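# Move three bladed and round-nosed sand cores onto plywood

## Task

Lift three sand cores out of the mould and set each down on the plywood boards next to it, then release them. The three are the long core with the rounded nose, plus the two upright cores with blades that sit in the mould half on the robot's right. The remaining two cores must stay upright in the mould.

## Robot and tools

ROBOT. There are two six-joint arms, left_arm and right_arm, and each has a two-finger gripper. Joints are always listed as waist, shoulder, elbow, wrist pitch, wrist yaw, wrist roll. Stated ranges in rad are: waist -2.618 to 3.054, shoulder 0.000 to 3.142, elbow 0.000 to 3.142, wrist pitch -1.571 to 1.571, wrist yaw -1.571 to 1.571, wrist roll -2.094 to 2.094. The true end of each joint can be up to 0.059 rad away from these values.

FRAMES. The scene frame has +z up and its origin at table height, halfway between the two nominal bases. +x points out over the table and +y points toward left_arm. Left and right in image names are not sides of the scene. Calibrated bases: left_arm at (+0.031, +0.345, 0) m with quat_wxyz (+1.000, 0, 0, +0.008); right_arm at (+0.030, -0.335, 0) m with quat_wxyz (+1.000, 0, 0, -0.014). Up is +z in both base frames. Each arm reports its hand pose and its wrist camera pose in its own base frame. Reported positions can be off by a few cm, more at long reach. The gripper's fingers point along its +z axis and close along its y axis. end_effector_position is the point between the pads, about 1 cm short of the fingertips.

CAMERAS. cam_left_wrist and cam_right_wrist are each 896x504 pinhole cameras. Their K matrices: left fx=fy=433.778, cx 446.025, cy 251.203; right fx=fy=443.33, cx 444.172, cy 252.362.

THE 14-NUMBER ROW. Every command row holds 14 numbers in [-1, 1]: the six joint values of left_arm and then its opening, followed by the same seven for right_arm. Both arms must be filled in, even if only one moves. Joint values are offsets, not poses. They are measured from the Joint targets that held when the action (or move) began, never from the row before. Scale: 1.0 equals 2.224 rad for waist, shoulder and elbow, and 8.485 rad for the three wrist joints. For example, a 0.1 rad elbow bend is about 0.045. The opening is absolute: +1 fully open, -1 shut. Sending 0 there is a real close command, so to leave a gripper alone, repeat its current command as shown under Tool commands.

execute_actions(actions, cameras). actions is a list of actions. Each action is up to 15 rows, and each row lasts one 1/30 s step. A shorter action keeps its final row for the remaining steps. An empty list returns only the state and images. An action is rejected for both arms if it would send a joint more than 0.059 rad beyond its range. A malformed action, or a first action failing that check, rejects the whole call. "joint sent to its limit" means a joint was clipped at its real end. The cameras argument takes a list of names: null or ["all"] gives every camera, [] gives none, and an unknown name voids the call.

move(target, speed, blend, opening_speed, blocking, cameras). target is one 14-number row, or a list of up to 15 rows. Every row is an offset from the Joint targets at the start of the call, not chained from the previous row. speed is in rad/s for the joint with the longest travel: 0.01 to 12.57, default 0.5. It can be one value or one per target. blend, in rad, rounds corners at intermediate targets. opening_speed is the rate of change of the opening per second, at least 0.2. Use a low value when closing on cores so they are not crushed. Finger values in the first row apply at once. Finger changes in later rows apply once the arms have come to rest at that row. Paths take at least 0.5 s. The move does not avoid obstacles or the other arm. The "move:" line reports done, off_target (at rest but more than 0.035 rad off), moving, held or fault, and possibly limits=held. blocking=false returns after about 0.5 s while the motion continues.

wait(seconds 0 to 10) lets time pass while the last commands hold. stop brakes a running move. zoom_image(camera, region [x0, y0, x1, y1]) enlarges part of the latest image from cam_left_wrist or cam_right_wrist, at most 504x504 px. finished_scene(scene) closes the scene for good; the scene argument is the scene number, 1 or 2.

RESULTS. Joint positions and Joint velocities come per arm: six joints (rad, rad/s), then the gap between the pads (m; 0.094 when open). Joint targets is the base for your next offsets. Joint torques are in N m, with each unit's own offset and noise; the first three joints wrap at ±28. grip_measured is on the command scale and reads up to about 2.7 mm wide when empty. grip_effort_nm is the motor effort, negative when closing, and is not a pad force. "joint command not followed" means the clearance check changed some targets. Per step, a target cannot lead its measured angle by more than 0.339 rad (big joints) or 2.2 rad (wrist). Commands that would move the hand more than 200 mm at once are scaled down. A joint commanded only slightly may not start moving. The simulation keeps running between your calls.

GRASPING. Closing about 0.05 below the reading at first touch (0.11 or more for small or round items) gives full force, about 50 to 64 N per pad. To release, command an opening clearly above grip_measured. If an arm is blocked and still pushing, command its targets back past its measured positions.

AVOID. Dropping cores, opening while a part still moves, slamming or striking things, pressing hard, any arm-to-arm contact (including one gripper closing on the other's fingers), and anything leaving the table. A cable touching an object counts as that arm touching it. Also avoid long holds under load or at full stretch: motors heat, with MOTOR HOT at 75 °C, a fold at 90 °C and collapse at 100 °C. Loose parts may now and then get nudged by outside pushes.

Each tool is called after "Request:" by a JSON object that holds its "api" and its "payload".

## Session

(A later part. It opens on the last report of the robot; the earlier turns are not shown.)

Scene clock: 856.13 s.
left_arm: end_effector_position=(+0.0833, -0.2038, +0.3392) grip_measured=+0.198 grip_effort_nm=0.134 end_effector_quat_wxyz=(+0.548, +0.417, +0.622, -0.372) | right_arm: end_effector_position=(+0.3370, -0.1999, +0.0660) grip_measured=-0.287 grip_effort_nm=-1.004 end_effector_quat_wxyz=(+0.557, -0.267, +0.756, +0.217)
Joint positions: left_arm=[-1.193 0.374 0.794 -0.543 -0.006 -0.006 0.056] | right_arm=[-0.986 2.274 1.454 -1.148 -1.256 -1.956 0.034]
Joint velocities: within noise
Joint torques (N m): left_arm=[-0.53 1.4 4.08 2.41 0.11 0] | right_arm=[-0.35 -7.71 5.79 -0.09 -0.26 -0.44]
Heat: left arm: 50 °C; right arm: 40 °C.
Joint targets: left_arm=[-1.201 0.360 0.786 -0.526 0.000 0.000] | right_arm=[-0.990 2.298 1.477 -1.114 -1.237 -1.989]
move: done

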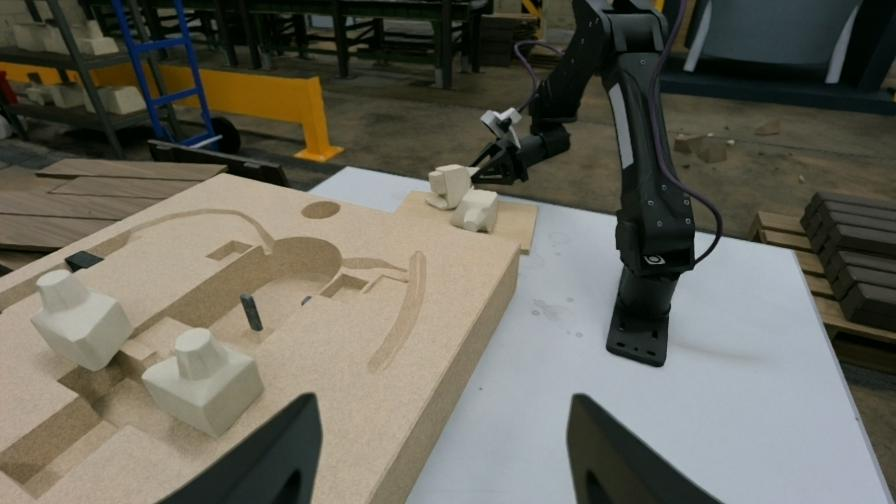

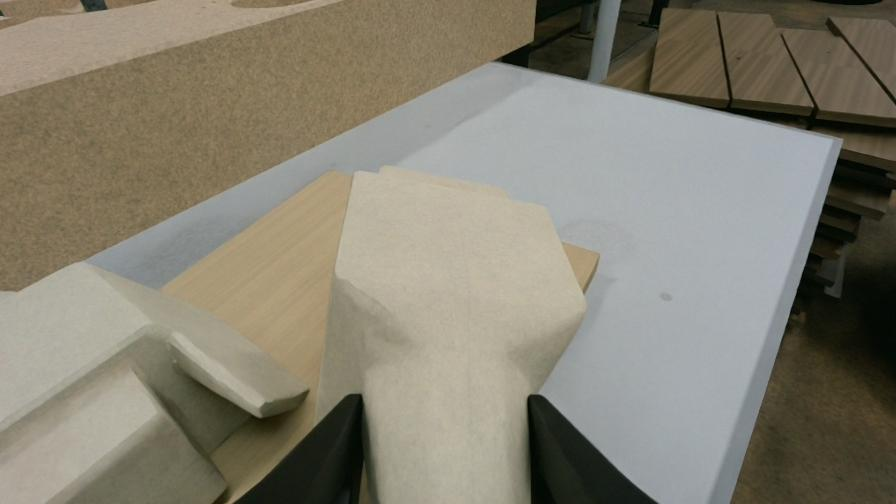

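Request:
{"api": "move", "payload": {"target": [0,0,0,0,0,0,0.2,-0.009,0.0154,0.0056,-0.0028,0.0024,-0.004,-0.5], "speed": 0.08}}

Request:
{"api": "zoom_image", "payload": {"camera": "cam_left_wrist", "region": [370, 100, 560, 260]}}

Scene clock: 859.17 s.
left_arm: end_effector_position=(+0.0833, -0.2038, +0.3392) grip_measured=+0.198 grip_effort_nm=0.134 end_effector_quat_wxyz=(+0.548, +0.417, +0.622, -0.372) | right_arm: end_effector_position=(+0.3336, -0.2043, +0.0615) grip_measured=-0.288 grip_effort_nm=-0.999 end_effector_quat_wxyz=(+0.559, -0.258, +0.756, +0.222)
Joint positions: left_arm=[-1.193 0.374 0.794 -0.543 -0.006 -0.006 0.056] | right_arm=[-1.001 2.303 1.471 -1.182 -1.259 -1.983 0.033]
Joint velocities: within noise
Joint torques (N m): left_arm=[-0.57 1.39 4.14 2.43 0.1 0.01] | right_arm=[-0.79 -7.34 5.34 -0.04 -0.03 -0.49]
Heat: left arm: 50 °C; right arm: 41 °C.
Joint targets: left_arm=[-1.201 0.360 0.786 -0.526 0.000 0.000] | right_arm=[-1.010 2.332 1.490 -1.138 -1.217 -2.023]
move: off_target (right_arm); right_arm: the wrist pitch is farthest, 0.044 rad from its target

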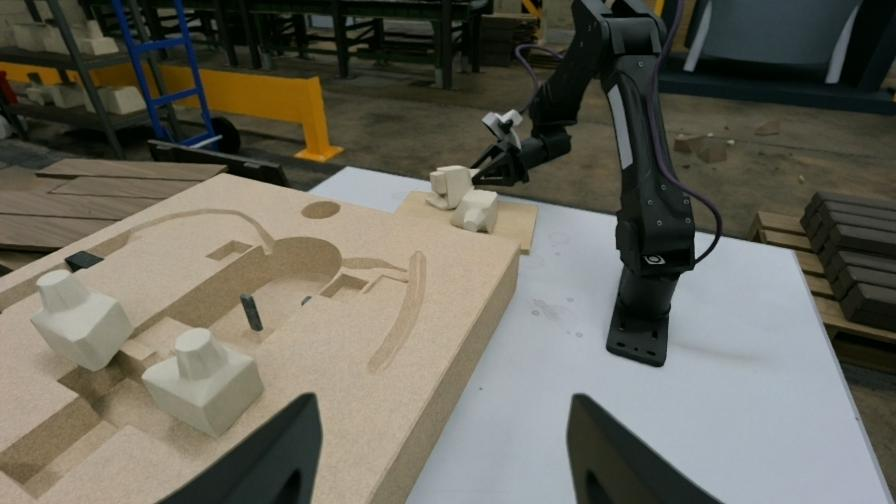

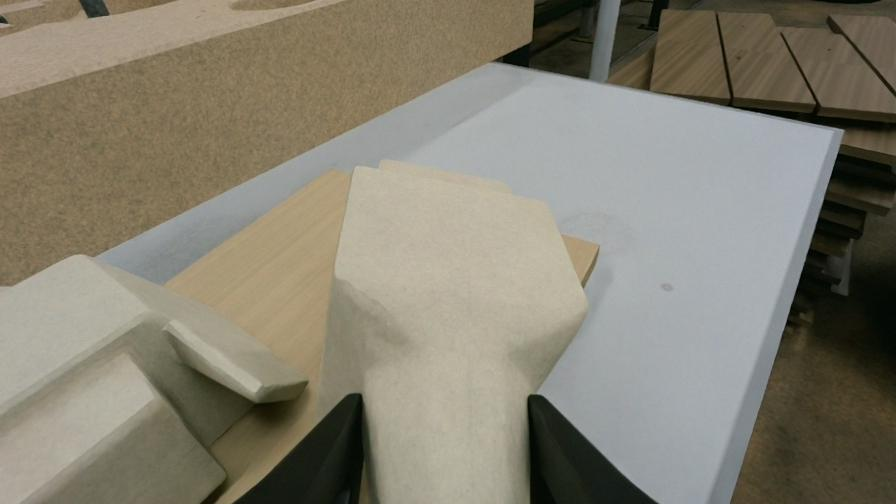

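Scaled by 2.653.

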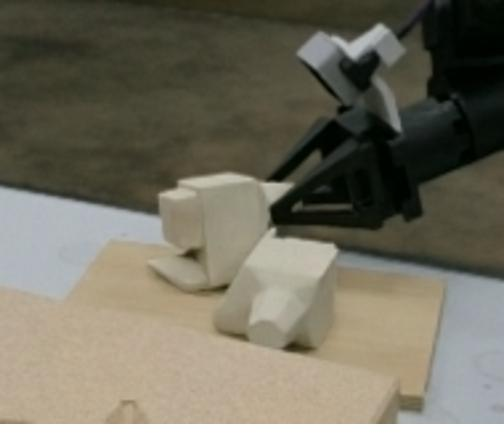

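Request:
{"api": "move", "payload": {"target": [0,0,0,0,0,0,0.2,0,0,0,0,0,0,-0.05], "opening_speed": 0.2}}

Request:
{"api": "zoom_image", "payload": {"camera": "cam_left_wrist", "region": [370, 100, 560, 260]}}

Scene clock: 864.70 s.
left_arm: end_effector_position=(+0.0833, -0.2038, +0.3392) grip_measured=+0.198 grip_effort_nm=0.139 end_effector_quat_wxyz=(+0.548, +0.417, +0.622, -0.372) | right_arm: end_effector_position=(+0.3299, -0.2059, +0.0462) grip_measured=-0.053 grip_effort_nm=0.178 end_effector_quat_wxyz=(+0.537, -0.289, +0.765, +0.208)
Joint positions: left_arm=[-1.193 0.374 0.794 -0.543 -0.006 -0.006 0.056] | right_arm=[-1.001 2.316 1.475 -1.151 -1.193 -2.012 0.044]
Joint velocities: within noise
Joint torques (N m): left_arm=[-0.59 1.28 4.14 2.44 0.07 0] | right_arm=[-0.98 -8.44 4.97 -0.32 -0.66 -0.16]
Heat: left arm: 50 °C; right arm: 41 °C.
Joint targets: left_arm=[-1.201 0.360 0.786 -0.526 0.000 0.000] | right_arm=[-1.010 2.332 1.490 -1.138 -1.217 -2.023]
move: done

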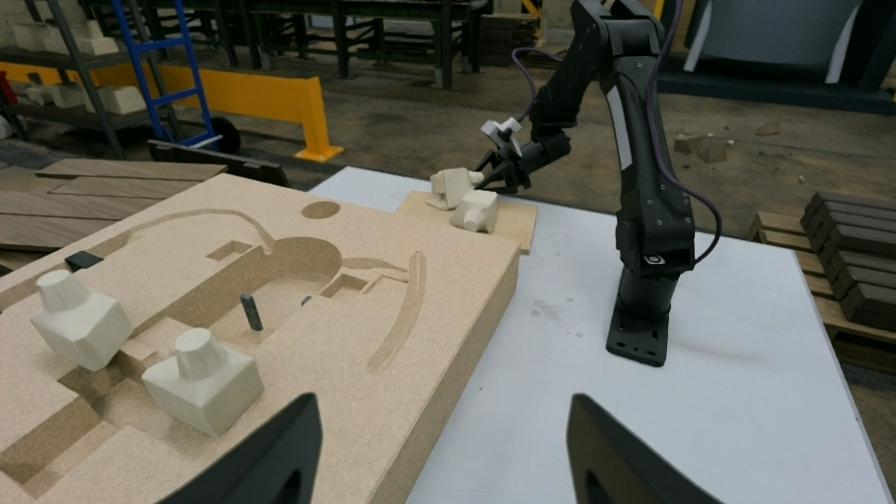

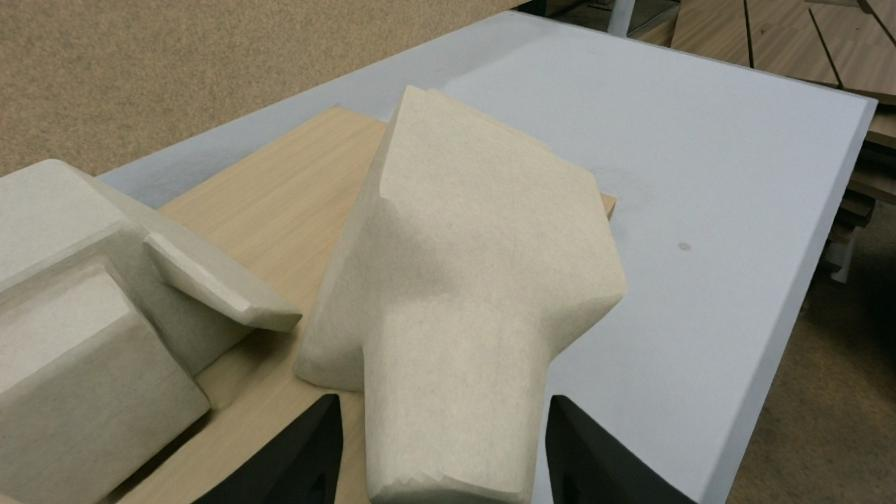

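Scaled by 2.653.

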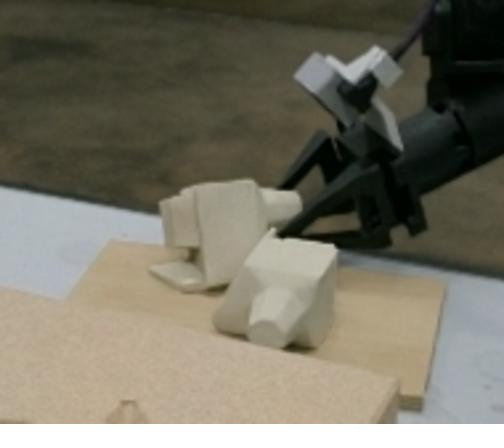

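Request:
{"api": "move", "payload": {"target": [[0,0,0,0,0,0,0.2,-0.11,0,0.027,0,0,0,-0.05],[0,0,0,0,0,0,0.2,-0.11,-0.2,0.2,0,0.1,0.1,-0.05]], "speed": [0.3,0.6]}}

Request:
{"api": "zoom_image", "payload": {"camera": "cam_left_wrist", "region": [370, 100, 560, 260]}}

Scene clock: 872.87 s.
left_arm: end_effector_position=(+0.0833, -0.2038, +0.3392) grip_measured=+0.198 grip_effort_nm=0.139 end_effector_quat_wxyz=(+0.548, +0.417, +0.622, -0.372) | right_arm: end_effector_position=(+0.2009, -0.4089, +0.2140) grip_measured=-0.053 grip_effort_nm=0.178 end_effector_quat_wxyz=(+0.237, -0.003, +0.962, -0.137)
Joint positions: left_arm=[-1.193 0.374 0.794 -0.543 -0.006 -0.006 0.056] | right_arm=[-1.255 1.908 1.915 -1.146 -0.36 -1.181 0.044]
Joint velocities: within noise
Joint torques (N m): left_arm=[-0.53 1.42 4.07 2.45 0.1 0.03] | right_arm=[0.12 -10.24 7.12 0.83 -0.25 0.03]
Heat: left arm: 50 °C; right arm: 42 °C.
Joint targets: left_arm=[-1.201 0.360 0.786 -0.526 0.000 0.000] | right_arm=[-1.254 1.887 1.934 -1.138 -0.368 -1.174]
move: done

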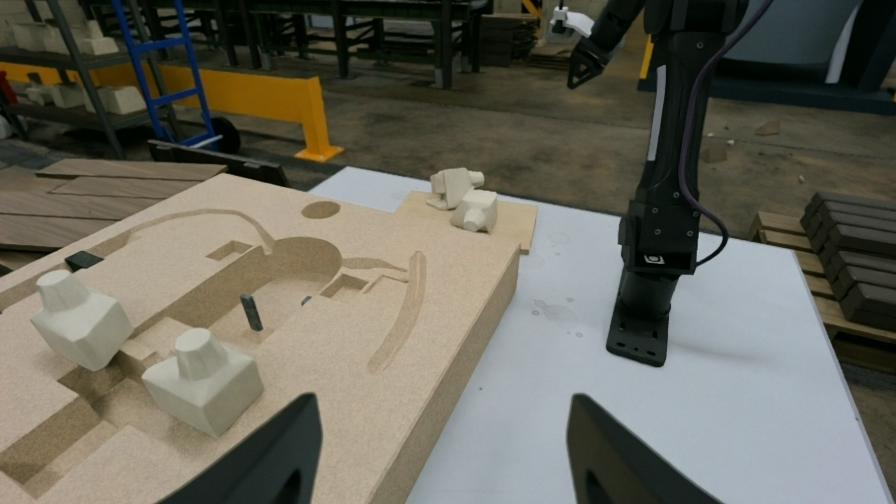

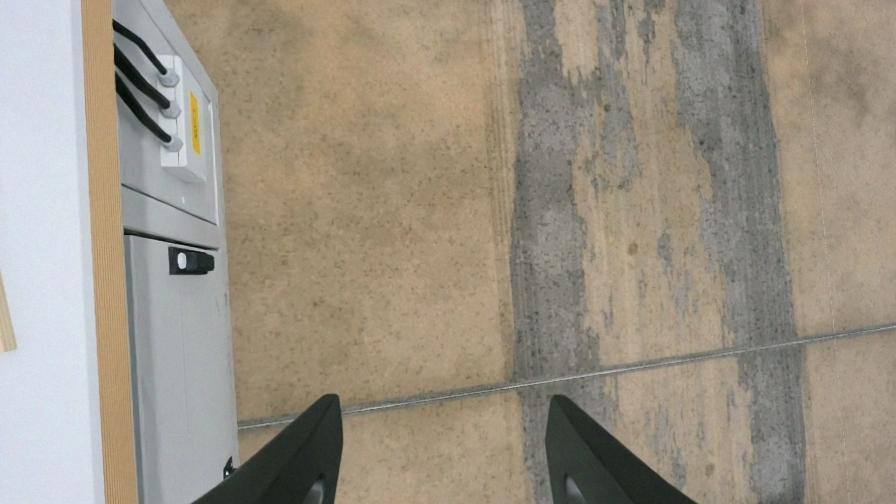

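Scaled by 2.653.

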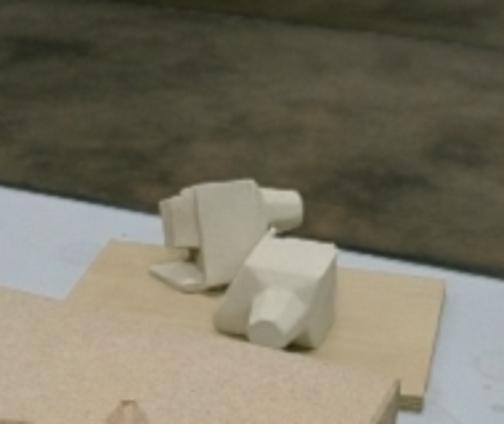

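Request:
{"api": "finished_scene", "payload": {"scene": 1}}

The scene is finished: the task was done.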